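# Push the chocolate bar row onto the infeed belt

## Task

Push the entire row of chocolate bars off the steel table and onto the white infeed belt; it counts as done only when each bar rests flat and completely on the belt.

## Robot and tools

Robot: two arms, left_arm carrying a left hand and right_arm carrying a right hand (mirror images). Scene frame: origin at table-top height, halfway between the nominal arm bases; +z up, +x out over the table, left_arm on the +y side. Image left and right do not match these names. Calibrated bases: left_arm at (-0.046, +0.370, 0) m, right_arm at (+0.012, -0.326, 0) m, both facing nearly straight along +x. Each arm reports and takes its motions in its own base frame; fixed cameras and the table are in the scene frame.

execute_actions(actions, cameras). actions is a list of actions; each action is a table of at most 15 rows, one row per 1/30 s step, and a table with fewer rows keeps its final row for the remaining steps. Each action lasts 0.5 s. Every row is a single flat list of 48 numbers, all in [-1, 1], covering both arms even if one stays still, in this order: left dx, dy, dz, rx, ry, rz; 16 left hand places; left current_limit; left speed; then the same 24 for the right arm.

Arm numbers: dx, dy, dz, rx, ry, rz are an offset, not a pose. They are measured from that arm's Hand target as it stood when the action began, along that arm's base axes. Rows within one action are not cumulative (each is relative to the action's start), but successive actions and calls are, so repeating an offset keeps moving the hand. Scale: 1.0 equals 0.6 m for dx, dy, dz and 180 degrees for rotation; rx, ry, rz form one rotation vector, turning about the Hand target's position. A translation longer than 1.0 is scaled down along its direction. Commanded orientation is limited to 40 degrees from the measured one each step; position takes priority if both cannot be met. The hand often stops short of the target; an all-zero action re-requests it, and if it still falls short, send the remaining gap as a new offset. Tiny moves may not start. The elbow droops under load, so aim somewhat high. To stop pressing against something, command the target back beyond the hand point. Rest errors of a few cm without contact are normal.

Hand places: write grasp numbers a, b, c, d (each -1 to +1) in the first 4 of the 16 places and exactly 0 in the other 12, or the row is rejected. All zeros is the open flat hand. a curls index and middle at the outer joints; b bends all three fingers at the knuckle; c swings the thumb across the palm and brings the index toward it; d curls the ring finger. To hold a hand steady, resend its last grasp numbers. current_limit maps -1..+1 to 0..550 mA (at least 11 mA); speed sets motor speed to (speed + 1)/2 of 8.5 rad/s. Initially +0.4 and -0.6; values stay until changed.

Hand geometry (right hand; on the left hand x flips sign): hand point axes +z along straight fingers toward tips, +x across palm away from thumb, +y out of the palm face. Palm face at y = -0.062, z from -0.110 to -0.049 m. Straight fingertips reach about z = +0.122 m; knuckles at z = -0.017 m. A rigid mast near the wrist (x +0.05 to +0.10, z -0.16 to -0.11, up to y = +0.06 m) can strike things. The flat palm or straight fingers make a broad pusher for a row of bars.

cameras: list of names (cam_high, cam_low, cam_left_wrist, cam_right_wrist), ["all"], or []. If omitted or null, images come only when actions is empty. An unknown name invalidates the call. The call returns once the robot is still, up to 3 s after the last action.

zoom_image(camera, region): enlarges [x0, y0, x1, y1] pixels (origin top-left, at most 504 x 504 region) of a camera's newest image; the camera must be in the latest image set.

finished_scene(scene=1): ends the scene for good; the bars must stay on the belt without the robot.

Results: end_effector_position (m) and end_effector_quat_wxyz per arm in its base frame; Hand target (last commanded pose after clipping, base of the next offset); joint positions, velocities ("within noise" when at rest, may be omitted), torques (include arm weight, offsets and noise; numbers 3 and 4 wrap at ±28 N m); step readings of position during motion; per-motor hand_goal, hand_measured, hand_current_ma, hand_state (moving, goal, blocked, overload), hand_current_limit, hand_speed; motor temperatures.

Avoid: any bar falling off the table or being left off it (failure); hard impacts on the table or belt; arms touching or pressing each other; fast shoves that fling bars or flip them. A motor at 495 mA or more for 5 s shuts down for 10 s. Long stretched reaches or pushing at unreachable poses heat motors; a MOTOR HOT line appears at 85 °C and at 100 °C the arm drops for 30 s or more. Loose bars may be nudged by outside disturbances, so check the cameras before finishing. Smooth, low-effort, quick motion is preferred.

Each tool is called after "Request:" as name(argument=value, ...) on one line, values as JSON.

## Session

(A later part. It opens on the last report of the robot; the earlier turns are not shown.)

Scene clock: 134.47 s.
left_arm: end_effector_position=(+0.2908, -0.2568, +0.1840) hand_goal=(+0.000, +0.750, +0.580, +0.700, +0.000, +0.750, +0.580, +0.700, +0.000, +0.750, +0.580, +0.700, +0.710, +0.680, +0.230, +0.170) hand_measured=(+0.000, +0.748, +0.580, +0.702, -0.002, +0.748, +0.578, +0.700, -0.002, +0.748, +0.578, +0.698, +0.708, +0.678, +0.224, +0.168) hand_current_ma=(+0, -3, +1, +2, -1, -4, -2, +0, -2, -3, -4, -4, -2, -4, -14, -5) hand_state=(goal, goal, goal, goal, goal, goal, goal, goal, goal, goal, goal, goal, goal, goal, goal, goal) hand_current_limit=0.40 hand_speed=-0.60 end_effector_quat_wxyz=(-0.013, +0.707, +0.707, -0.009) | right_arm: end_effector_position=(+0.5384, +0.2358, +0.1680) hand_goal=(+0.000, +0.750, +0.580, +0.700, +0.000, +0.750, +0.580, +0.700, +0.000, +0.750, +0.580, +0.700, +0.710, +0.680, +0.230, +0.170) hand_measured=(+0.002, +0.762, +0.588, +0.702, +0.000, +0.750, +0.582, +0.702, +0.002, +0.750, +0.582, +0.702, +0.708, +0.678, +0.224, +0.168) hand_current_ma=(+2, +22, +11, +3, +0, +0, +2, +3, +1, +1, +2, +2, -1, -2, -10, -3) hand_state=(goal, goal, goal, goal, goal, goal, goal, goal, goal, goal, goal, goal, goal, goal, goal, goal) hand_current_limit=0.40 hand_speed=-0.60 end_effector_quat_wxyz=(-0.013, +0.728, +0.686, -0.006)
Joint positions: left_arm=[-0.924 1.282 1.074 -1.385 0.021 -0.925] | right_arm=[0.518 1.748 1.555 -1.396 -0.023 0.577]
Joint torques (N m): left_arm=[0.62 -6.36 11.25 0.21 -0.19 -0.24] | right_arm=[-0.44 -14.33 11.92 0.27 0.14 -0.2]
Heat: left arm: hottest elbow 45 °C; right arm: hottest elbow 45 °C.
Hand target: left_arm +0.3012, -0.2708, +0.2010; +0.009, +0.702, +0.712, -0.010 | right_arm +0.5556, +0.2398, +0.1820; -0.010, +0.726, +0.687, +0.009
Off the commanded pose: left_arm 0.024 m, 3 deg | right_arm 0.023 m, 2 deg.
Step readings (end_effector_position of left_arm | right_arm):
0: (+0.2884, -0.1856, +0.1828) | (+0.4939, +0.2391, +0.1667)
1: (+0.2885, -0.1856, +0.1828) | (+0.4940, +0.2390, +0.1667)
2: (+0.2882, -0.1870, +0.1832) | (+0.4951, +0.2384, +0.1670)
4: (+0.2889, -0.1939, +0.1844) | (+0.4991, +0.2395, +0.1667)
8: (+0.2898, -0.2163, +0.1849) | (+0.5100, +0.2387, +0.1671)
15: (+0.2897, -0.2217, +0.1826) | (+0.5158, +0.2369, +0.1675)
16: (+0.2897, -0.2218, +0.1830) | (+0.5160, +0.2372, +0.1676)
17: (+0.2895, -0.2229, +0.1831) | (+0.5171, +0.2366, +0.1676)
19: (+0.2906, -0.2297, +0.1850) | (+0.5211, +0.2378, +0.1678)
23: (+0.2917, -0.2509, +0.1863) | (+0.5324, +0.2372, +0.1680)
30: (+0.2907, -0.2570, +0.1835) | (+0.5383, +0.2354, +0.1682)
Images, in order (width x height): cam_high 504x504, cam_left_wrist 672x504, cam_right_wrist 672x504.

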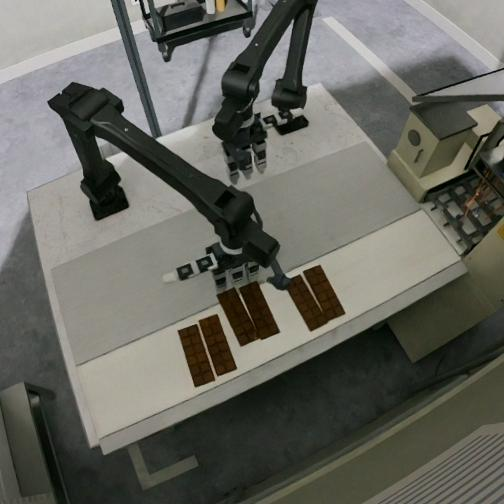

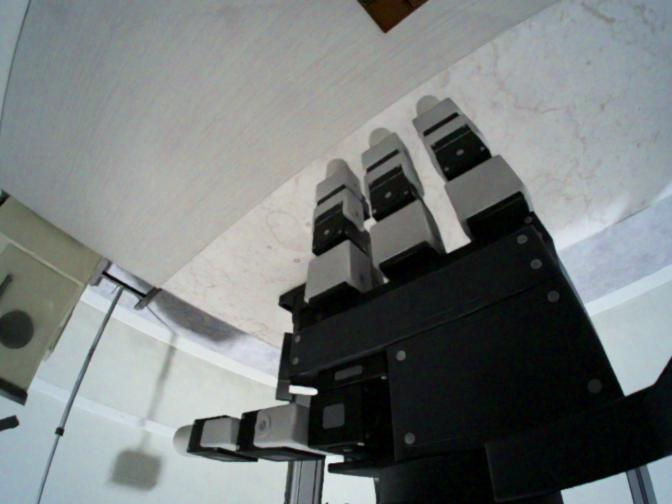

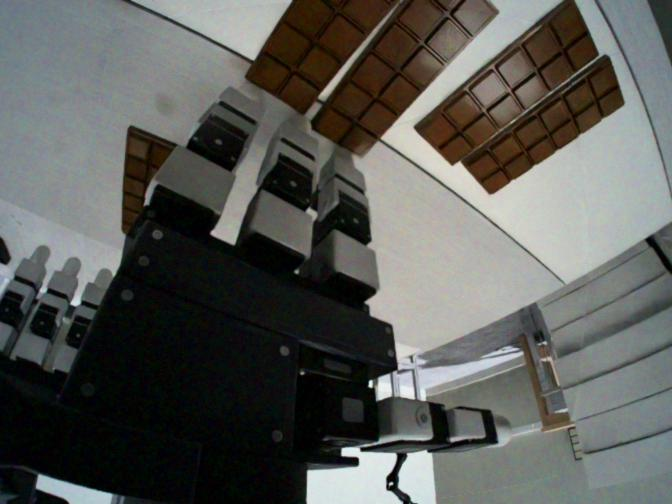

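Request:
execute_actions(actions=[[[0,-0.05,0,0,0,0,0,0,0,0,0,0,0,0,0,0,0,0,0,0,0,0,0.4,-0.6,0.037,0,0,0,0,0,0,0,0,0,0,0,0,0,0,0,0,0,0,0,0,0,0.4,-0.6]],[[0,-0.02,0,0,0,0,0,0,0,0,0,0,0,0,0,0,0,0,0,0,0,0,0.4,-0.6,0.037,0,0,0,0,0,0,0,0,0,0,0,0,0,0,0,0,0,0,0,0,0,0.4,-0.6]]], cameras=["cam_high","cam_left_wrist","cam_right_wrist"])

Request:
zoom_image(camera="cam_high", region=[180, 250, 300, 370])

Request:
zoom_image(camera="cam_left_wrist", region=[250, 0, 530, 210])

Scene clock: 136.93 s.
left_arm: end_effector_position=(+0.2934, -0.2961, +0.1856) hand_goal=(+0.000, +0.750, +0.580, +0.700, +0.000, +0.750, +0.580, +0.700, +0.000, +0.750, +0.580, +0.700, +0.710, +0.680, +0.230, +0.170) hand_measured=(+0.000, +0.748, +0.580, +0.702, -0.002, +0.748, +0.578, +0.700, -0.002, +0.748, +0.578, +0.698, +0.708, +0.678, +0.224, +0.168) hand_current_ma=(+0, -3, +1, +2, -1, -4, -2, +0, -2, -3, -4, -4, -2, -4, -14, -5) hand_state=(goal, goal, goal, goal, goal, goal, goal, goal, goal, goal, goal, goal, goal, goal, goal, goal) hand_current_limit=0.40 hand_speed=-0.60 end_effector_quat_wxyz=(-0.012, +0.705, +0.709, -0.007) | right_arm: end_effector_position=(+0.5838, +0.2378, +0.1696) hand_goal=(+0.000, +0.750, +0.580, +0.700, +0.000, +0.750, +0.580, +0.700, +0.000, +0.750, +0.580, +0.700, +0.710, +0.680, +0.230, +0.170) hand_measured=(+0.000, +0.760, +0.588, +0.702, +0.000, +0.752, +0.582, +0.702, +0.002, +0.754, +0.582, +0.702, +0.708, +0.678, +0.224, +0.168) hand_current_ma=(+1, +16, +10, +3, +0, +1, +2, +3, +1, +5, +2, +2, -1, -2, -10, -3) hand_state=(goal, goal, goal, goal, goal, goal, goal, goal, goal, goal, goal, goal, goal, goal, goal, goal) hand_current_limit=0.40 hand_speed=-0.60 end_effector_quat_wxyz=(-0.014, +0.727, +0.687, -0.004)
Joint positions: left_arm=[-0.982 1.37 1.159 -1.38 0.019 -0.989] | right_arm=[0.481 1.852 1.705 -1.439 -0.024 0.537]
Joint torques (N m): left_arm=[0.21 -7.36 11.26 0.24 -0.18 -0.22] | right_arm=[-0.62 -15.85 11.97 0.24 0.17 -0.13]
Heat: left arm: hottest elbow 45 °C; right arm: hottest elbow 46 °C.
Hand target: left_arm +0.3012, -0.3129, +0.2010; +0.009, +0.702, +0.712, -0.011 | right_arm +0.5999, +0.2398, +0.1820; -0.010, +0.726, +0.687, +0.009
Off the commanded pose: left_arm 0.024 m, 2 deg | right_arm 0.020 m, 2 deg.
Step readings (end_effector_position of left_arm | right_arm):
0: (+0.2908, -0.2567, +0.1840) | (+0.5384, +0.2359, +0.1680)
1: (+0.2909, -0.2568, +0.1840) | (+0.5388, +0.2358, +0.1683)
2: (+0.2909, -0.2578, +0.1844) | (+0.5395, +0.2355, +0.1682)
4: (+0.2920, -0.2635, +0.1860) | (+0.5438, +0.2368, +0.1681)
8: (+0.2932, -0.2808, +0.1870) | (+0.5557, +0.2383, +0.1687)
15: (+0.2916, -0.2858, +0.1840) | (+0.5608, +0.2368, +0.1686)
16: (+0.2917, -0.2857, +0.1842) | (+0.5611, +0.2370, +0.1690)
17: (+0.2920, -0.2860, +0.1845) | (+0.5617, +0.2369, +0.1690)
19: (+0.2925, -0.2884, +0.1854) | (+0.5661, +0.2383, +0.1689)
23: (+0.2941, -0.2944, +0.1868) | (+0.5786, +0.2394, +0.1697)
30: (+0.2934, -0.2962, +0.1856) | (+0.5837, +0.2377, +0.1697)
Images, in order (width x height): cam_high 504x504, cam_left_wrist 672x504, cam_right_wrist 672x504.

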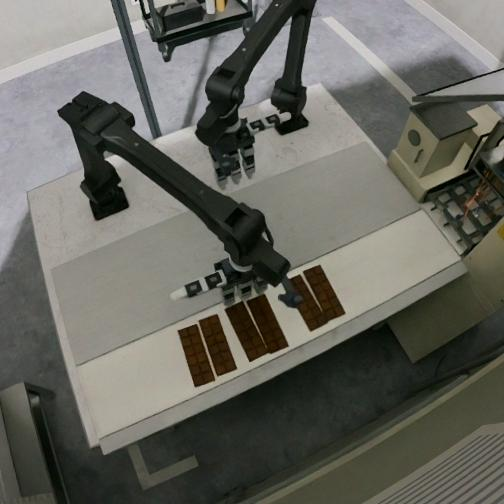

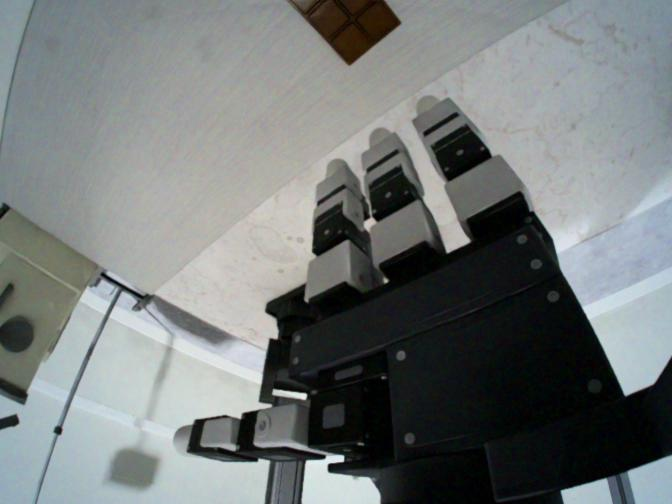

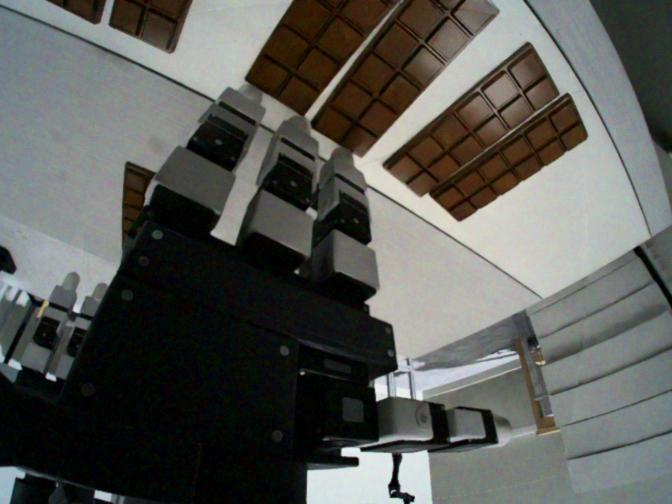

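Scaled by 4.200 from the camera's 504x504 image, which has a finer 720x720 frame.

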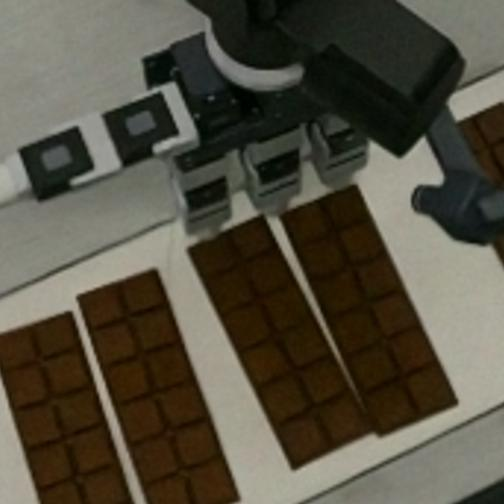

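Scaled by 1.800 from the camera's 672x504 image, which has a finer 960x720 frame.

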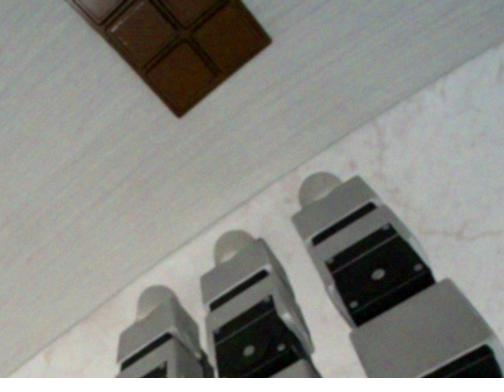

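Request:
execute_actions(actions=[[[0,0,0,0,0,0,0,0,0,0,0,0,0,0,0,0,0,0,0,0,0,0,0.4,-0.6,-0.075,0,0,0,0,0,0,0,0,0,0,0,0,0,0,0,0,0,0,0,0,0,0.4,-0.6]],[[0,0,-0.03,0,0,0,0,0,0,0,0,0,0,0,0,0,0,0,0,0,0,0,0.4,-0.6,-0.09,-0.06,0.06,0,0,0,0,0,0,0,0,0,0,0,0,0,0,0,0,0,0,0,0.4,-0.6]],[[0,0,-0.03,0,0,0,0,0,0,0,0,0,0,0,0,0,0,0,0,0,0,0,0.4,-0.6,-0.09,-0.1,0,0,0,0,0,0,0,0,0,0,0,0,0,0,0,0,0,0,0,0,0.4,-0.6]],[[0,0,0,0,0,0,0,0,0,0,0,0,0,0,0,0,0,0,0,0,0,0,0.4,-0.6,-0.08,-0.1,0,0,0,0,0,0,0,0,0,0,0,0,0,0,0,0,0,0,0,0,0.4,-0.6]]], cameras=["cam_high","cam_left_wrist"])

Request:
zoom_image(camera="cam_high", region=[170, 150, 310, 290])

Request:
zoom_image(camera="cam_left_wrist", region=[250, 0, 530, 210])

Request:
zoom_image(camera="cam_high", region=[170, 250, 350, 400])

Scene clock: 141.37 s.
left_arm: end_effector_position=(+0.3020, -0.3089, +0.1682) hand_goal=(+0.000, +0.750, +0.580, +0.700, +0.000, +0.750, +0.580, +0.700, +0.000, +0.750, +0.580, +0.700, +0.710, +0.680, +0.230, +0.170) hand_measured=(+0.000, +0.748, +0.580, +0.702, -0.002, +0.748, +0.578, +0.700, -0.002, +0.748, +0.578, +0.698, +0.708, +0.678, +0.224, +0.168) hand_current_ma=(+0, -3, +1, +2, -1, -4, -2, +0, -2, -3, -4, -4, -2, -4, -14, -5) hand_state=(goal, goal, goal, goal, goal, goal, goal, goal, goal, goal, goal, goal, goal, goal, goal, goal) hand_current_limit=0.40 hand_speed=-0.60 end_effector_quat_wxyz=(+0.008, +0.705, +0.709, -0.011) | right_arm: end_effector_position=(+0.3999, +0.0864, +0.2164) hand_goal=(+0.000, +0.750, +0.580, +0.700, +0.000, +0.750, +0.580, +0.700, +0.000, +0.750, +0.580, +0.700, +0.710, +0.680, +0.230, +0.170) hand_measured=(+0.000, +0.748, +0.580, +0.702, +0.000, +0.748, +0.580, +0.702, -0.002, +0.748, +0.578, +0.698, +0.708, +0.678, +0.224, +0.168) hand_current_ma=(+0, -2, +0, +2, +0, -2, +0, +2, -2, -3, -2, -2, -1, -2, -10, -3) hand_state=(goal, goal, goal, goal, goal, goal, goal, goal, goal, goal, goal, goal, goal, goal, goal, goal) hand_current_limit=0.40 hand_speed=-0.60 end_effector_quat_wxyz=(-0.008, +0.727, +0.686, +0.010)
Joint positions: left_arm=[-0.982 1.396 1.134 -1.289 0.019 -0.989] | right_arm=[0.335 1.217 1.099 -1.442 -0.023 0.394]
Joint torques (N m): left_arm=[0.21 -7.88 7.65 0.57 -0.19 -0.19] | right_arm=[-0.32 -7.53 8.23 0.2 0.04 -0.13]
Heat: left arm: hottest elbow 45 °C; right arm: hottest elbow 45 °C.
Hand target: left_arm +0.3012, -0.3128, +0.1649; +0.009, +0.702, +0.712, -0.011 | right_arm +0.3989, +0.0838, +0.2179; -0.010, +0.726, +0.687, +0.009
Off the commanded pose: left_arm 0.005 m, 0 deg | right_arm 0.003 m, 0 deg.
Step readings (end_effector_position of left_arm | right_arm):
0: (+0.2933, -0.2961, +0.1856) | (+0.5838, +0.2378, +0.1697)
1: (+0.2933, -0.2961, +0.1856) | (+0.5838, +0.2378, +0.1697)
2: (+0.2933, -0.2961, +0.1856) | (+0.5837, +0.2378, +0.1698)
4: (+0.2933, -0.2961, +0.1856) | (+0.5795, +0.2365, +0.1686)
8: (+0.2933, -0.2961, +0.1856) | (+0.5643, +0.2342, +0.1680)
15: (+0.2933, -0.2960, +0.1856) | (+0.5561, +0.2345, +0.1714)
16: (+0.2933, -0.2960, +0.1856) | (+0.5555, +0.2344, +0.1708)
17: (+0.2937, -0.2966, +0.1857) | (+0.5526, +0.2328, +0.1698)
19: (+0.2954, -0.2991, +0.1856) | (+0.5394, +0.2256, +0.1682)
23: (+0.2985, -0.3038, +0.1836) | (+0.5113, +0.2103, +0.1816)
30: (+0.2996, -0.3053, +0.1820) | (+0.5032, +0.2059, +0.2207)
31: (+0.2997, -0.3054, +0.1820) | (+0.5026, +0.2056, +0.2210)
32: (+0.3001, -0.3060, +0.1818) | (+0.4996, +0.2031, +0.2185)
34: (+0.3016, -0.3083, +0.1808) | (+0.4849, +0.1916, +0.2084)
38: (+0.3021, -0.3090, +0.1741) | (+0.4520, +0.1595, +0.1948)
45: (+0.3018, -0.3087, +0.1682) | (+0.4463, +0.1443, +0.2148)
46: (+0.3019, -0.3087, +0.1682) | (+0.4458, +0.1442, +0.2155)
47: (+0.3019, -0.3088, +0.1682) | (+0.4437, +0.1415, +0.2143)
49: (+0.3019, -0.3088, +0.1682) | (+0.4317, +0.1312, +0.2082)
53: (+0.3020, -0.3089, +0.1682) | (+0.4043, +0.0983, +0.2016)
60: (+0.3020, -0.3089, +0.1682) | (+0.3997, +0.0849, +0.2168)
Images, in order (width x height): cam_high 504x504, cam_left_wrist 672x504.

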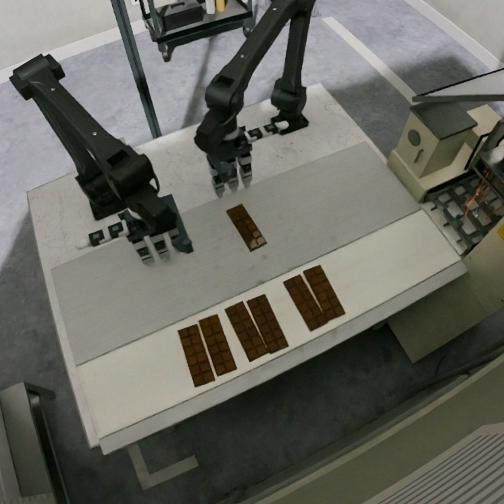

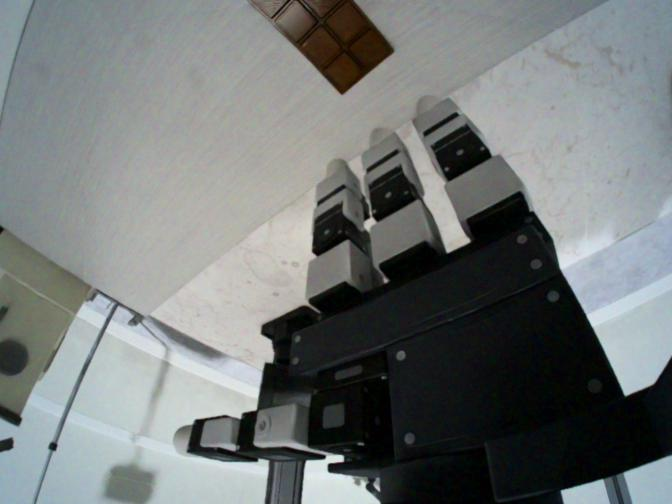

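Scaled by 3.600 from the camera's 504x504 image, which has a finer 720x720 frame.

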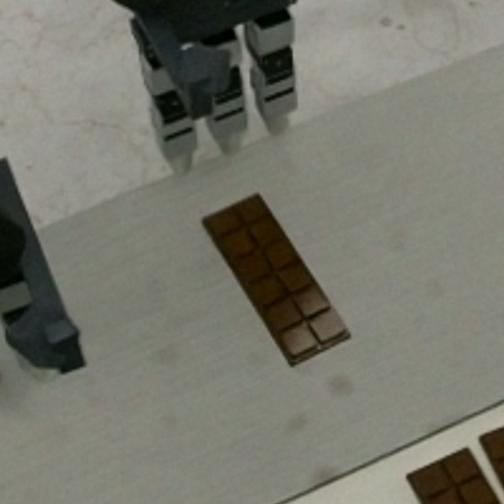

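Scaled by 1.800 from the camera's 672x504 image, which has a finer 960x720 frame.

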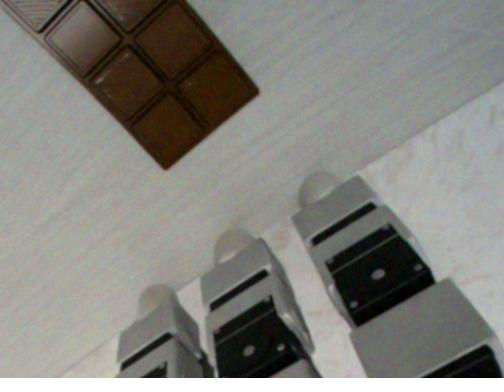

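Scaled by 2.800 from the camera's 504x504 image, which has a finer 720x720 frame.

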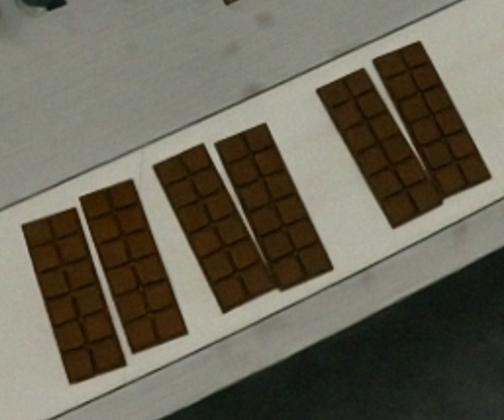

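Request:
execute_actions(actions=[[[0.03,0.0077,0,0,0,0.0195,0,0,0,0,0,0,0,0,0,0,0,0,0,0,0,0,0.4,-0.6,0,0,0,0,0,0,0,0,0,0,0,0,0,0,0,0,0,0,0,0,0,0,0.4,-0.6]],[[0.037,0,0,0,0,0,0,0,0,0,0,0,0,0,0,0,0,0,0,0,0,0,0.4,-0.6,0,0,0,0,0,0,0,0,0,0,0,0,0,0,0,0,0,0,0,0,0,0,0.4,-0.6]]], cameras=["cam_high","cam_left_wrist"])

Request:
zoom_image(camera="cam_left_wrist", region=[280, 40, 480, 190])

Scene clock: 144.70 s.
left_arm: end_effector_position=(+0.3270, -0.2928, +0.1519) hand_goal=(+0.000, +0.750, +0.580, +0.700, +0.000, +0.750, +0.580, +0.700, +0.000, +0.750, +0.580, +0.700, +0.710, +0.680, +0.230, +0.170) hand_measured=(+0.000, +0.748, +0.580, +0.702, -0.002, +0.748, +0.578, +0.700, -0.004, +0.750, +0.582, +0.700, +0.708, +0.678, +0.224, +0.168) hand_current_ma=(+0, -3, +1, +2, -1, -4, -2, +0, -4, +1, +4, +0, -2, -4, -14, -5) hand_state=(goal, goal, goal, goal, goal, goal, goal, goal, goal, goal, goal, goal, goal, goal, goal, goal) hand_current_limit=0.40 hand_speed=-0.60 end_effector_quat_wxyz=(-0.011, +0.676, +0.737, -0.007) | right_arm: end_effector_position=(+0.4000, +0.0865, +0.2164) hand_goal=(+0.000, +0.750, +0.580, +0.700, +0.000, +0.750, +0.580, +0.700, +0.000, +0.750, +0.580, +0.700, +0.710, +0.680, +0.230, +0.170) hand_measured=(+0.000, +0.748, +0.580, +0.702, +0.000, +0.748, +0.580, +0.702, -0.002, +0.748, +0.578, +0.698, +0.708, +0.678, +0.224, +0.168) hand_current_ma=(+0, -2, +0, +2, +0, -2, +0, +2, -2, -3, -2, -2, -1, -2, -10, -3) hand_state=(goal, goal, goal, goal, goal, goal, goal, goal, goal, goal, goal, goal, goal, goal, goal, goal) hand_current_limit=0.40 hand_speed=-0.60 end_effector_quat_wxyz=(-0.008, +0.727, +0.687, +0.010)
Joint positions: left_arm=[-0.915 1.453 1.152 -1.289 0.017 -1] | right_arm=[0.335 1.217 1.099 -1.442 -0.023 0.392]
Joint torques (N m): left_arm=[0.62 -8.23 10.93 0.32 -0.12 0.11] | right_arm=[-0.5 -7.47 8.23 0.25 0.03 -0.12]
Heat: left arm: hottest elbow 45 °C; right arm: hottest elbow 45 °C.
Hand target: left_arm +0.3414, -0.3083, +0.1650; +0.010, +0.680, +0.733, -0.010 | right_arm +0.3990, +0.0838, +0.2180; -0.010, +0.726, +0.687, +0.009
Off the commanded pose: left_arm 0.025 m, 2 deg | right_arm 0.003 m, 0 deg.
Step readings (end_effector_position of left_arm | right_arm):
0: (+0.3020, -0.3089, +0.1682) | (+0.4000, +0.0864, +0.2164)
1: (+0.3020, -0.3089, +0.1682) | (+0.4000, +0.0864, +0.2164)
2: (+0.3020, -0.3087, +0.1679) | (+0.4000, +0.0864, +0.2164)
4: (+0.3025, -0.3080, +0.1665) | (+0.4000, +0.0864, +0.2164)
8: (+0.3063, -0.3040, +0.1604) | (+0.4000, +0.0865, +0.2164)
15: (+0.3096, -0.3004, +0.1565) | (+0.4000, +0.0865, +0.2164)
16: (+0.3096, -0.3004, +0.1565) | (+0.4000, +0.0865, +0.2164)
17: (+0.3103, -0.2997, +0.1564) | (+0.4000, +0.0865, +0.2164)
19: (+0.3127, -0.2981, +0.1552) | (+0.4000, +0.0865, +0.2164)
23: (+0.3218, -0.2937, +0.1519) | (+0.4000, +0.0865, +0.2164)
30: (+0.3269, -0.2927, +0.1519) | (+0.4000, +0.0865, +0.2164)
Images, in order (width x height): cam_high 504x504, cam_left_wrist 672x504.

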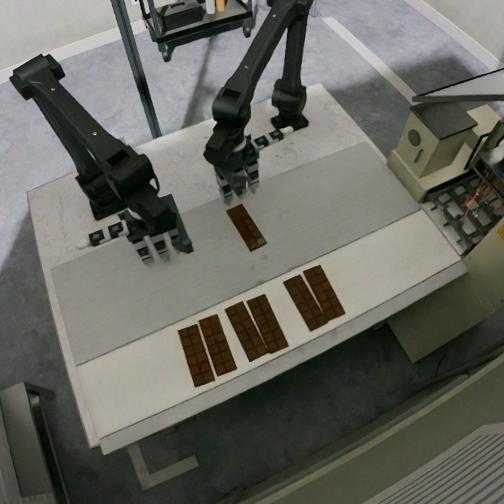

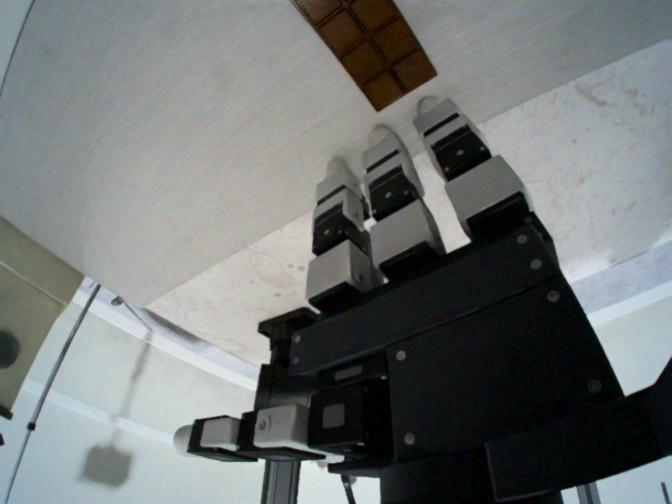

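Scaled by 2.520 from the camera's 672x504 image, which has a finer 960x720 frame.

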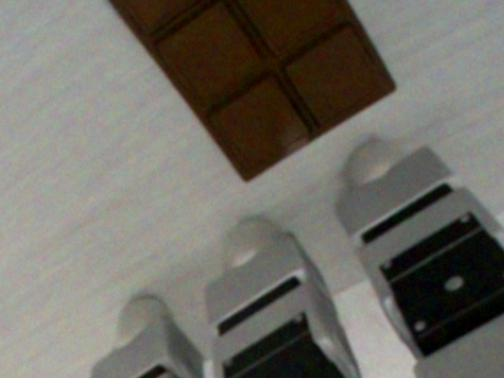

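Request:
execute_actions(actions=[[[0.003,-0.024,0.002,0,0,0,0,0,0,0,0,0,0,0,0,0,0,0,0,0,0,0,0.4,-0.6,0,0,0,0,0,0,0,0,0,0,0,0,0,0,0,0,0,0,0,0,0,0,0.4,-0.6]]], cameras=["cam_left_wrist"])

Request:
zoom_image(camera="cam_left_wrist", region=[280, 40, 480, 190])

Scene clock: 146.30 s.
left_arm: end_effector_position=(+0.3347, -0.3042, +0.1526) hand_goal=(+0.000, +0.750, +0.580, +0.700, +0.000, +0.750, +0.580, +0.700, +0.000, +0.750, +0.580, +0.700, +0.710, +0.680, +0.230, +0.170) hand_measured=(+0.000, +0.748, +0.580, +0.702, -0.002, +0.748, +0.578, +0.700, -0.002, +0.750, +0.582, +0.700, +0.708, +0.678, +0.224, +0.168) hand_current_ma=(+0, -3, +1, +2, -1, -4, -2, +0, -4, +1, +4, +0, -2, -4, -14, -5) hand_state=(goal, goal, goal, goal, goal, goal, goal, goal, goal, goal, goal, goal, goal, goal, goal, goal) hand_current_limit=0.40 hand_speed=-0.60 end_effector_quat_wxyz=(-0.009, +0.677, +0.736, -0.007) | right_arm: end_effector_position=(+0.4000, +0.0865, +0.2164) hand_goal=(+0.000, +0.750, +0.580, +0.700, +0.000, +0.750, +0.580, +0.700, +0.000, +0.750, +0.580, +0.700, +0.710, +0.680, +0.230, +0.170) hand_measured=(+0.000, +0.748, +0.580, +0.702, +0.000, +0.748, +0.580, +0.702, -0.002, +0.748, +0.578, +0.698, +0.708, +0.678, +0.224, +0.168) hand_current_ma=(+0, -2, +0, +2, +0, -2, +0, +2, -2, -3, -2, -2, -1, -2, -10, -3) hand_state=(goal, goal, goal, goal, goal, goal, goal, goal, goal, goal, goal, goal, goal, goal, goal, goal) hand_current_limit=0.40 hand_speed=-0.60 end_effector_quat_wxyz=(-0.008, +0.727, +0.687, +0.010)
Joint positions: left_arm=[-0.916 1.484 1.188 -1.289 0.017 -1] | right_arm=[0.335 1.217 1.099 -1.442 -0.023 0.392]
Joint torques (N m): left_arm=[0.09 -8.76 11.04 0.12 -0.11 -0.05] | right_arm=[-0.44 -7.36 8.24 0.2 0.04 -0.13]
Heat: left arm: hottest elbow 45 °C; right arm: hottest elbow 45 °C.
Hand target: left_arm +0.3432, -0.3226, +0.1663; +0.010, +0.680, +0.733, -0.010 | right_arm +0.3990, +0.0838, +0.2180; -0.010, +0.726, +0.687, +0.009
Off the commanded pose: left_arm 0.024 m, 2 deg | right_arm 0.003 m, 0 deg.
Step readings (end_effector_position of left_arm | right_arm):
0: (+0.3270, -0.2928, +0.1519) | (+0.4000, +0.0865, +0.2164)
1: (+0.3270, -0.2928, +0.1519) | (+0.4000, +0.0865, +0.2164)
2: (+0.3273, -0.2932, +0.1520) | (+0.4000, +0.0865, +0.2164)
4: (+0.3294, -0.2960, +0.1526) | (+0.4000, +0.0865, +0.2164)
8: (+0.3341, -0.3026, +0.1537) | (+0.4000, +0.0865, +0.2164)
15: (+0.3347, -0.3042, +0.1526) | (+0.4000, +0.0865, +0.2164)
Images, in order (width x height): cam_left_wrist 672x504.

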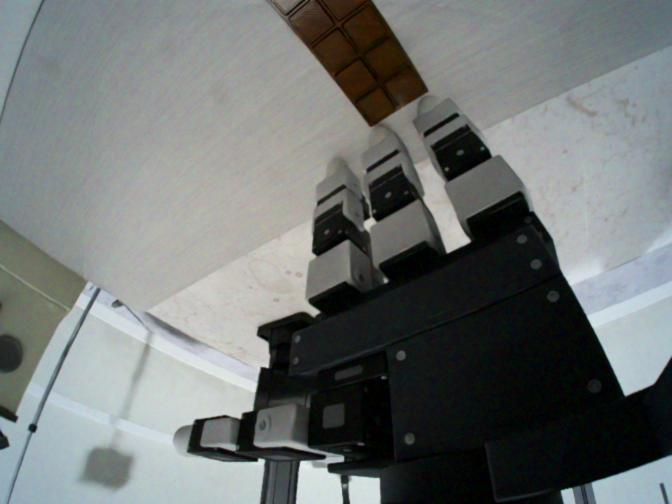

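Scaled by 2.520 from the camera's 672x504 image, which has a finer 960x720 frame.

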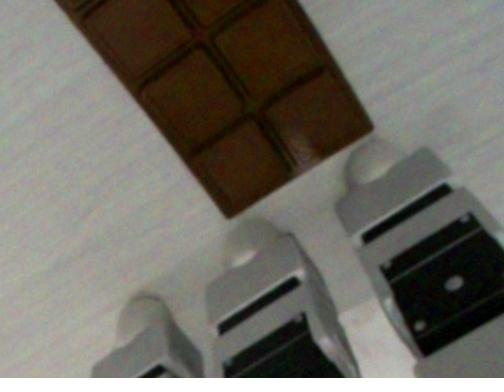

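Request:
execute_actions(actions=[[[0.037,0,0,0,0,0,0,0,0,0,0,0,0,0,0,0,0,0,0,0,0,0,0.4,-0.6,0,0,0,0,0,0,0,0,0,0,0,0,0,0,0,0,0,0,0,0,0,0,0.4,-0.6]],[[0.037,0,0,0,0,0,0,0,0,0,0,0,0,0,0,0,0,0,0,0,0,0,0.4,-0.6,0,0,0,0,0,0,0,0,0,0,0,0,0,0,0,0,0,0,0,0,0,0,0.4,-0.6]],[[0.037,0,-0.003,0,0,0,0,0,0,0,0,0,0,0,0,0,0,0,0,0,0,0,0.4,-0.6,0,0,0,0,0,0,0,0,0,0,0,0,0,0,0,0,0,0,0,0,0,0,0.4,-0.6]]], cameras=["cam_high","cam_left_wrist"])

Request:
zoom_image(camera="cam_left_wrist", region=[280, 40, 480, 190])

Request:
zoom_image(camera="cam_high", region=[170, 190, 350, 370])

Scene clock: 149.23 s.
left_arm: end_effector_position=(+0.3955, -0.3137, +0.1543) hand_goal=(+0.000, +0.750, +0.580, +0.700, +0.000, +0.750, +0.580, +0.700, +0.000, +0.750, +0.580, +0.700, +0.710, +0.680, +0.230, +0.170) hand_measured=(+0.000, +0.748, +0.580, +0.702, +0.000, +0.756, +0.584, +0.700, +0.000, +0.752, +0.582, +0.700, +0.708, +0.678, +0.224, +0.168) hand_current_ma=(+0, -3, +1, +2, +0, +12, +8, +1, -1, +2, +4, +0, -2, -4, -14, -5) hand_state=(goal, goal, goal, goal, goal, goal, goal, goal, goal, goal, goal, goal, goal, goal, goal, goal) hand_current_limit=0.40 hand_speed=-0.60 end_effector_quat_wxyz=(-0.001, +0.678, +0.735, -0.010) | right_arm: end_effector_position=(+0.4000, +0.0865, +0.2164) hand_goal=(+0.000, +0.750, +0.580, +0.700, +0.000, +0.750, +0.580, +0.700, +0.000, +0.750, +0.580, +0.700, +0.710, +0.680, +0.230, +0.170) hand_measured=(+0.000, +0.748, +0.580, +0.702, +0.000, +0.748, +0.580, +0.702, -0.002, +0.748, +0.578, +0.698, +0.708, +0.678, +0.224, +0.168) hand_current_ma=(+0, -2, +0, +2, +0, -2, +0, +2, -2, -3, -2, -2, -1, -2, -10, -3) hand_state=(goal, goal, goal, goal, goal, goal, goal, goal, goal, goal, goal, goal, goal, goal, goal, goal) hand_current_limit=0.40 hand_speed=-0.60 end_effector_quat_wxyz=(-0.008, +0.727, +0.687, +0.010)
Joint positions: left_arm=[-0.824 1.59 1.313 -1.294 0.019 -0.906] | right_arm=[0.335 1.217 1.099 -1.442 -0.023 0.392]
Joint torques (N m): left_arm=[1.03 -9.7 11 -0.25 -0.14 0.14] | right_arm=[-0.38 -7.47 8.24 0.23 0.04 -0.12]
Heat: left arm: hottest elbow 45 °C; right arm: hottest elbow 44 °C.
Hand target: left_arm +0.4098, -0.3226, +0.1644; +0.010, +0.680, +0.733, -0.010 | right_arm +0.3990, +0.0838, +0.2180; -0.010, +0.726, +0.687, +0.009
Off the commanded pose: left_arm 0.020 m, 1 deg | right_arm 0.003 m, 0 deg.
Step readings (end_effector_position of left_arm | right_arm):
0: (+0.3347, -0.3042, +0.1526) | (+0.4000, +0.0865, +0.2164)
1: (+0.3348, -0.3043, +0.1526) | (+0.4000, +0.0865, +0.2164)
2: (+0.3352, -0.3049, +0.1528) | (+0.4000, +0.0865, +0.2164)
4: (+0.3382, -0.3072, +0.1536) | (+0.4000, +0.0865, +0.2164)
8: (+0.3463, -0.3117, +0.1543) | (+0.4000, +0.0865, +0.2164)
15: (+0.3506, -0.3111, +0.1545) | (+0.4000, +0.0865, +0.2164)
16: (+0.3506, -0.3112, +0.1543) | (+0.4000, +0.0865, +0.2164)
17: (+0.3515, -0.3116, +0.1546) | (+0.4000, +0.0865, +0.2164)
19: (+0.3558, -0.3126, +0.1547) | (+0.4000, +0.0865, +0.2164)
23: (+0.3690, -0.3122, +0.1547) | (+0.4000, +0.0865, +0.2164)
30: (+0.3745, -0.3112, +0.1548) | (+0.4000, +0.0865, +0.2164)
31: (+0.3745, -0.3113, +0.1546) | (+0.4000, +0.0865, +0.2164)
32: (+0.3756, -0.3112, +0.1548) | (+0.4000, +0.0865, +0.2164)
34: (+0.3790, -0.3125, +0.1547) | (+0.4000, +0.0865, +0.2164)
38: (+0.3902, -0.3143, +0.1546) | (+0.4000, +0.0865, +0.2164)
45: (+0.3955, -0.3136, +0.1548) | (+0.4000, +0.0865, +0.2164)
Images, in order (width x height): cam_high 504x504, cam_left_wrist 672x504.

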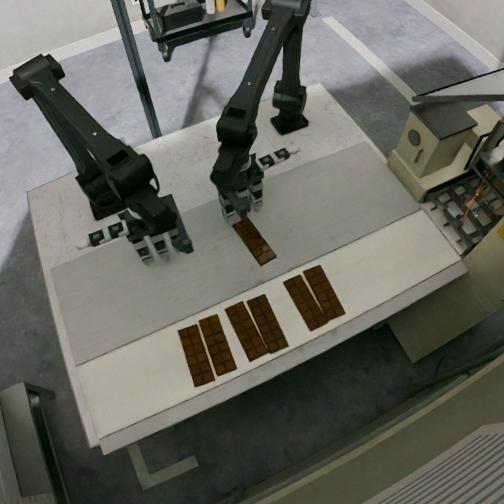

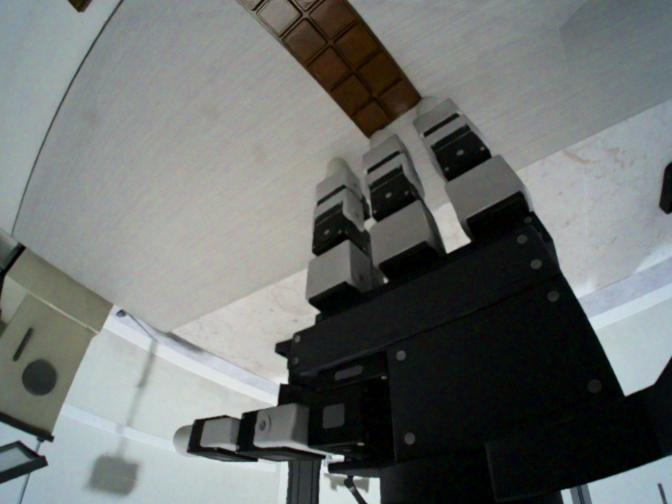

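Scaled by 2.520 from the camera's 672x504 image, which has a finer 960x720 frame.

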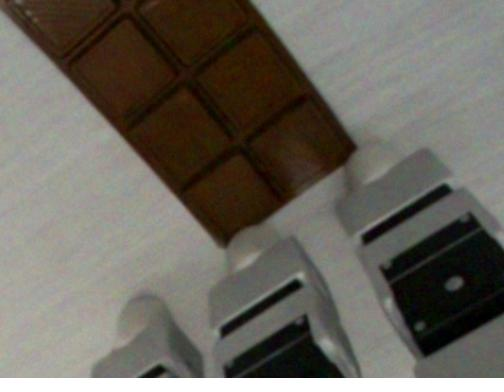

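Scaled by 2.800 from the camera's 504x504 image, which has a finer 720x720 frame.

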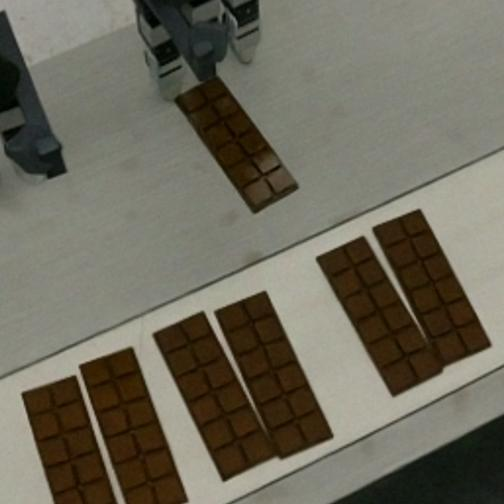

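Request:
execute_actions(actions=[[[-0.05,0.02,0,0,0,0,0,0,0,0,0,0,0,0,0,0,0,0,0,0,0,0,0.4,-0.6,0.087,0.11,0,0,0,0,1,0,0,0,0,0,0,0,0,0,0,0,0,0,0,0,0.4,-0.6]],[[0,0,0,0,0,0,0,0,0,0,0,0,0,0,0,0,0,0,0,0,0,0,0.4,-0.6,0.087,0.11,0,0,0,0,1,0,0,0,0,0,0,0,0,0,0,0,0,0,0,0,0.4,-0.6]],[[0,0,0,0,0,0,0,0,0,0,0,0,0,0,0,0,0,0,0,0,0,0,0.4,-0.6,0.086,0.111,0,0,0,0,1,0,0,0,0,0,0,0,0,0,0,0,0,0,0,0,0.4,-0.6]]], cameras=["all"])

Request:
zoom_image(camera="cam_high", region=[170, 190, 350, 370])

Scene clock: 163.83 s.
left_arm: end_effector_position=(+0.3828, -0.3080, +0.1575) hand_goal=(+0.000, +0.750, +0.580, +0.700, +0.000, +0.750, +0.580, +0.700, +0.000, +0.750, +0.580, +0.700, +0.710, +0.680, +0.230, +0.170) hand_measured=(+0.000, +0.748, +0.580, +0.702, +0.000, +0.750, +0.582, +0.700, +0.000, +0.750, +0.582, +0.700, +0.708, +0.678, +0.224, +0.168) hand_current_ma=(+0, -3, +1, +2, +0, +1, +4, +1, -1, +1, +4, +0, -2, -4, -14, -5) hand_state=(goal, goal, goal, goal, goal, goal, goal, goal, goal, goal, goal, goal, goal, goal, goal, goal) hand_current_limit=0.40 hand_speed=-0.60 end_effector_quat_wxyz=(+0.000, +0.681, +0.732, -0.010) | right_arm: end_effector_position=(+0.5436, +0.2775, +0.1938) hand_goal=(+0.000, +0.850, -0.320, -0.250, +0.000, +0.500, -1.000, -0.750, +0.000, +0.850, +0.580, +0.600, +0.810, +0.680, +0.230, +0.020) hand_measured=(+0.000, +0.850, -0.314, -0.246, +0.000, +0.504, -0.936, -0.740, -0.002, +0.846, +0.578, +0.602, +0.810, +0.678, +0.224, +0.020) hand_current_ma=(+0, -1, +6, +4, +0, +4, +181, +16, -1, -4, -2, +2, -1, -2, -10, +1) hand_state=(goal, goal, goal, goal, goal, goal, blocked, goal, goal, goal, goal, goal, goal, goal, goal, goal) hand_current_limit=0.40 hand_speed=-0.60 end_effector_quat_wxyz=(-0.015, +0.722, +0.692, -0.011)
Joint positions: left_arm=[-0.835 1.552 1.277 -1.294 0.019 -0.906] | right_arm=[0.577 1.811 1.711 -1.499 -0.024 0.619]
Joint torques (N m): left_arm=[0.21 -11.75 7.43 0.28 -0.13 -0.17] | right_arm=[-0.09 -16.85 12.21 0.08 0.23 0.1]
Heat: left arm: hottest elbow 44 °C; right arm: hottest elbow 43 °C.
Hand target: left_arm +0.3799, -0.3105, +0.1645; +0.010, +0.680, +0.733, -0.010 | right_arm +0.5550, +0.2823, +0.2182; -0.010, +0.726, +0.687, +0.009
Off the commanded pose: left_arm 0.008 m, 1 deg | right_arm 0.027 m, 3 deg.
Step readings (end_effector_position of left_arm | right_arm):
0: (+0.3956, -0.3138, +0.1534) | (+0.4000, +0.0865, +0.2164)
1: (+0.3956, -0.3138, +0.1534) | (+0.4000, +0.0865, +0.2164)
2: (+0.3956, -0.3138, +0.1534) | (+0.4001, +0.0877, +0.2151)
4: (+0.3949, -0.3133, +0.1535) | (+0.4045, +0.0963, +0.2116)
8: (+0.3870, -0.3083, +0.1532) | (+0.4220, +0.1304, +0.1982)
15: (+0.3832, -0.3077, +0.1573) | (+0.4316, +0.1447, +0.1858)
16: (+0.3832, -0.3076, +0.1575) | (+0.4328, +0.1451, +0.1877)
17: (+0.3831, -0.3078, +0.1575) | (+0.4349, +0.1468, +0.1898)
19: (+0.3831, -0.3078, +0.1575) | (+0.4481, +0.1574, +0.1975)
23: (+0.3828, -0.3080, +0.1575) | (+0.4782, +0.1936, +0.2067)
30: (+0.3828, -0.3080, +0.1575) | (+0.4885, +0.2116, +0.1899)
31: (+0.3828, -0.3080, +0.1575) | (+0.4888, +0.2115, +0.1892)
32: (+0.3828, -0.3080, +0.1575) | (+0.4899, +0.2125, +0.1893)
34: (+0.3828, -0.3080, +0.1575) | (+0.5028, +0.2229, +0.1949)
38: (+0.3828, -0.3080, +0.1575) | (+0.5354, +0.2578, +0.2047)
45: (+0.3828, -0.3080, +0.1575) | (+0.5424, +0.2772, +0.1913)

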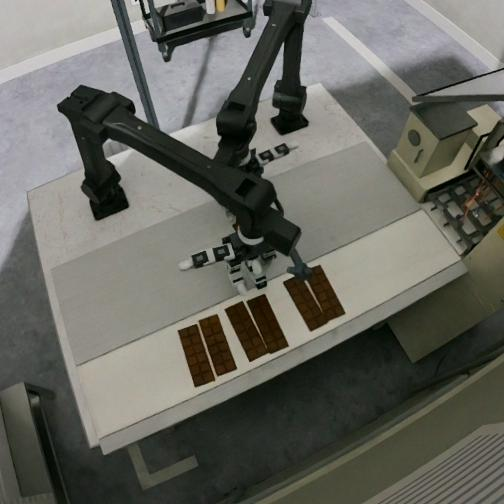

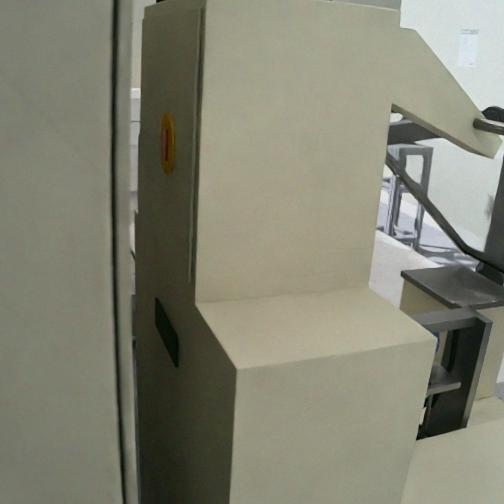

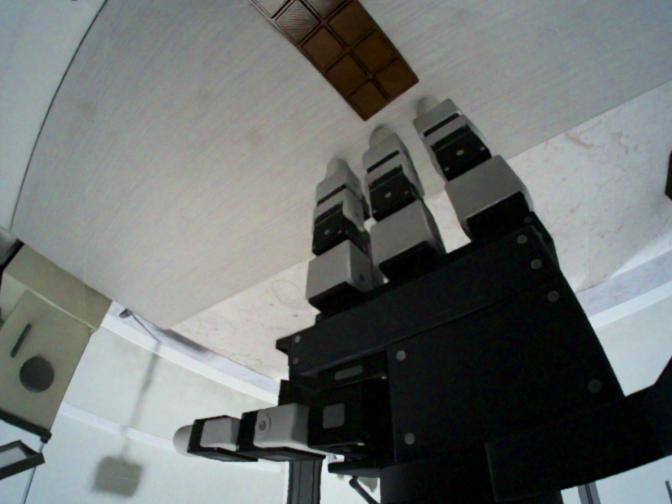

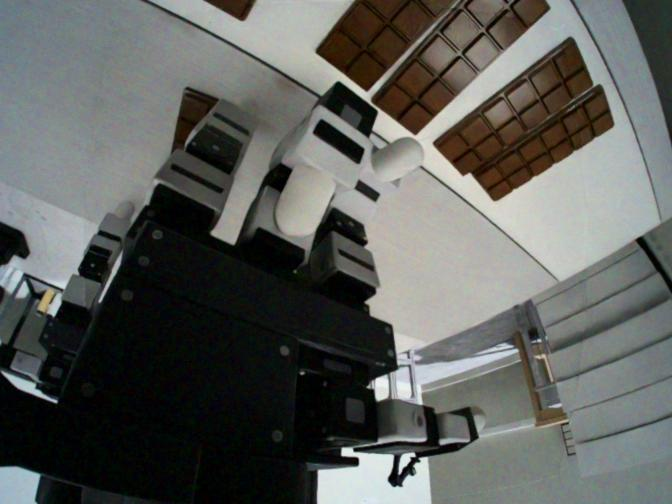

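Scaled by 2.800 from the camera's 504x504 image, which has a finer 720x720 frame.

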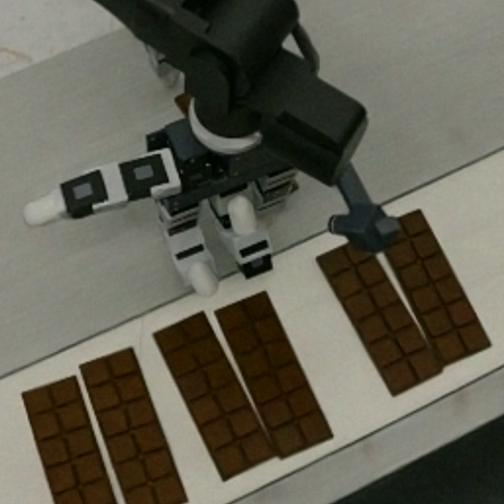

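Request:
zoom_image(camera="cam_right_wrist", region=[130, 0, 430, 225])

Scaled by 1.680 from the camera's 672x504 image, which has a finer 960x720 frame.

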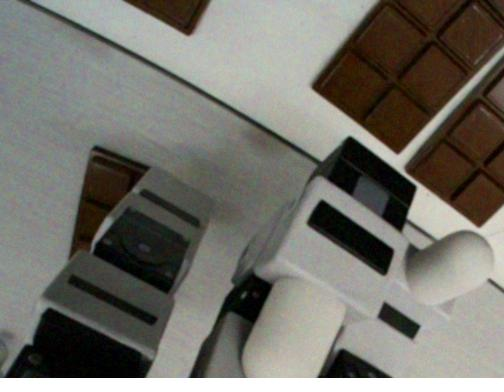

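Request:
execute_actions(actions=[[[0,0,0,0,0,0,0,0,0,0,0,0,0,0,0,0,0,0,0,0,0,0,0.4,-0.6,0,0,-0.025,0,0,0,1,0,0,0,0,0,0,0,0,0,0,0,0,0,0,0,0.4,-0.6]],[[0,0,0,0,0,0,0,0,0,0,0,0,0,0,0,0,0,0,0,0,0,0,0.4,-0.6,0.03,0,-0.02,0,0,0,1,0,0,0,0,0,0,0,0,0,0,0,0,0,0,0,0.4,-0.6]]], cameras=["cam_high","cam_right_wrist"])

Request:
zoom_image(camera="cam_right_wrist", region=[130, 0, 430, 225])

Request:
zoom_image(camera="cam_high", region=[220, 230, 340, 350])

Scene clock: 167.33 s.
left_arm: end_effector_position=(+0.3828, -0.3080, +0.1575) hand_goal=(+0.000, +0.750, +0.580, +0.700, +0.000, +0.750, +0.580, +0.700, +0.000, +0.750, +0.580, +0.700, +0.710, +0.680, +0.230, +0.170) hand_measured=(+0.000, +0.748, +0.580, +0.702, +0.000, +0.750, +0.582, +0.700, +0.000, +0.750, +0.582, +0.700, +0.708, +0.678, +0.224, +0.168) hand_current_ma=(+0, -3, +1, +2, +0, +1, +4, +1, -1, +1, +4, +0, -2, -4, -14, -5) hand_state=(goal, goal, goal, goal, goal, goal, goal, goal, goal, goal, goal, goal, goal, goal, goal, goal) hand_current_limit=0.40 hand_speed=-0.60 end_effector_quat_wxyz=(+0.000, +0.681, +0.732, -0.010) | right_arm: end_effector_position=(+0.5539, +0.2774, +0.1663) hand_goal=(+0.000, +0.850, -0.320, -0.250, +0.000, +0.500, -1.000, -0.750, +0.000, +0.850, +0.580, +0.600, +0.810, +0.680, +0.230, +0.020) hand_measured=(+0.000, +0.850, -0.314, -0.246, +0.000, +0.504, -0.936, -0.740, +0.000, +0.850, +0.578, +0.602, +0.810, +0.678, +0.224, +0.020) hand_current_ma=(+0, -1, +6, +4, +0, +4, +181, +16, +0, -1, -1, +1, -1, -2, -10, +1) hand_state=(goal, goal, goal, goal, goal, goal, blocked, goal, goal, goal, goal, goal, goal, goal, goal, goal) hand_current_limit=0.40 hand_speed=-0.60 end_effector_quat_wxyz=(-0.017, +0.725, +0.688, -0.023)
Joint positions: left_arm=[-0.835 1.552 1.277 -1.294 0.019 -0.906] | right_arm=[0.568 1.861 1.715 -1.476 -0.024 0.62]
Joint torques (N m): left_arm=[0.15 -11.75 7.43 0.28 -0.13 -0.17] | right_arm=[-0.5 -17.73 11.86 0.79 0.24 -0.08]
Heat: left arm: hottest elbow 44 °C; right arm: hottest elbow 44 °C.
Hand target: left_arm +0.3799, -0.3105, +0.1645; +0.010, +0.680, +0.733, -0.010 | right_arm +0.5730, +0.2823, +0.1911; -0.010, +0.726, +0.687, +0.009
Off the commanded pose: left_arm 0.008 m, 1 deg | right_arm 0.032 m, 4 deg.
Step readings (end_effector_position of left_arm | right_arm):
0: (+0.3828, -0.3080, +0.1575) | (+0.5436, +0.2775, +0.1938)
1: (+0.3828, -0.3080, +0.1575) | (+0.5436, +0.2775, +0.1938)
2: (+0.3828, -0.3080, +0.1575) | (+0.5436, +0.2775, +0.1938)
4: (+0.3828, -0.3080, +0.1575) | (+0.5436, +0.2775, +0.1938)
8: (+0.3828, -0.3080, +0.1575) | (+0.5446, +0.2781, +0.1940)
15: (+0.3828, -0.3080, +0.1575) | (+0.5455, +0.2787, +0.1943)
16: (+0.3828, -0.3080, +0.1575) | (+0.5455, +0.2787, +0.1940)
17: (+0.3828, -0.3080, +0.1575) | (+0.5457, +0.2788, +0.1936)
19: (+0.3828, -0.3080, +0.1575) | (+0.5474, +0.2788, +0.1910)
23: (+0.3828, -0.3080, +0.1575) | (+0.5507, +0.2784, +0.1789)
30: (+0.3828, -0.3080, +0.1575) | (+0.5538, +0.2773, +0.1661)
Images, in order (width x height): cam_high 504x504, cam_right_wrist 672x504.

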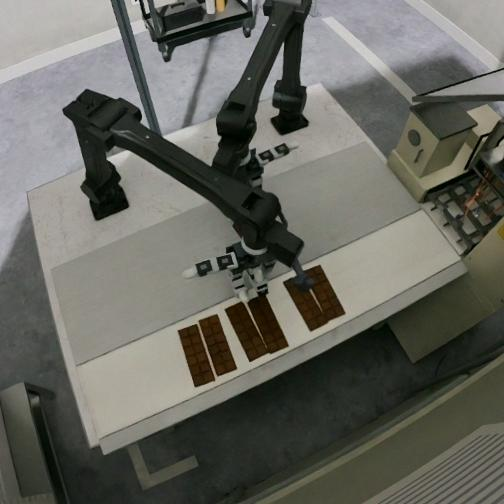

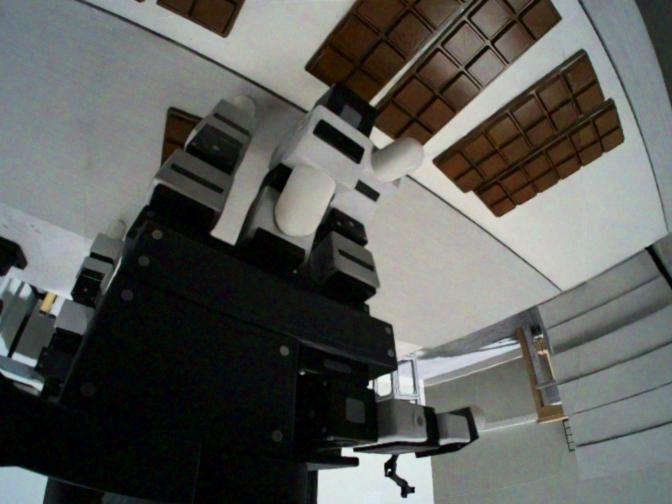

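Scaled by 1.680 from the camera's 672x504 image, which has a finer 960x720 frame.

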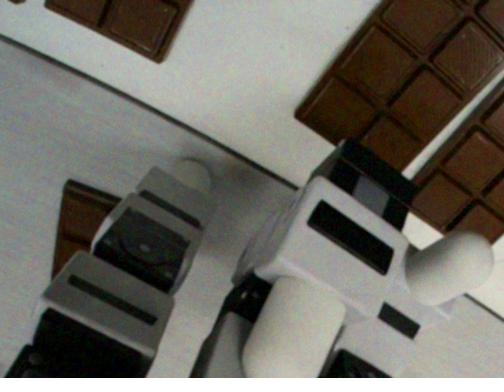

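Scaled by 4.200 from the camera's 504x504 image, which has a finer 720x720 frame.

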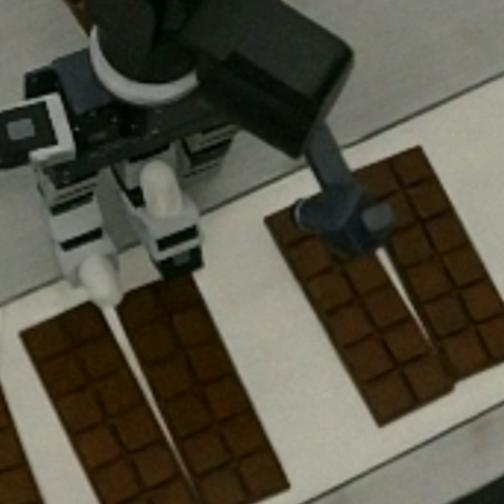

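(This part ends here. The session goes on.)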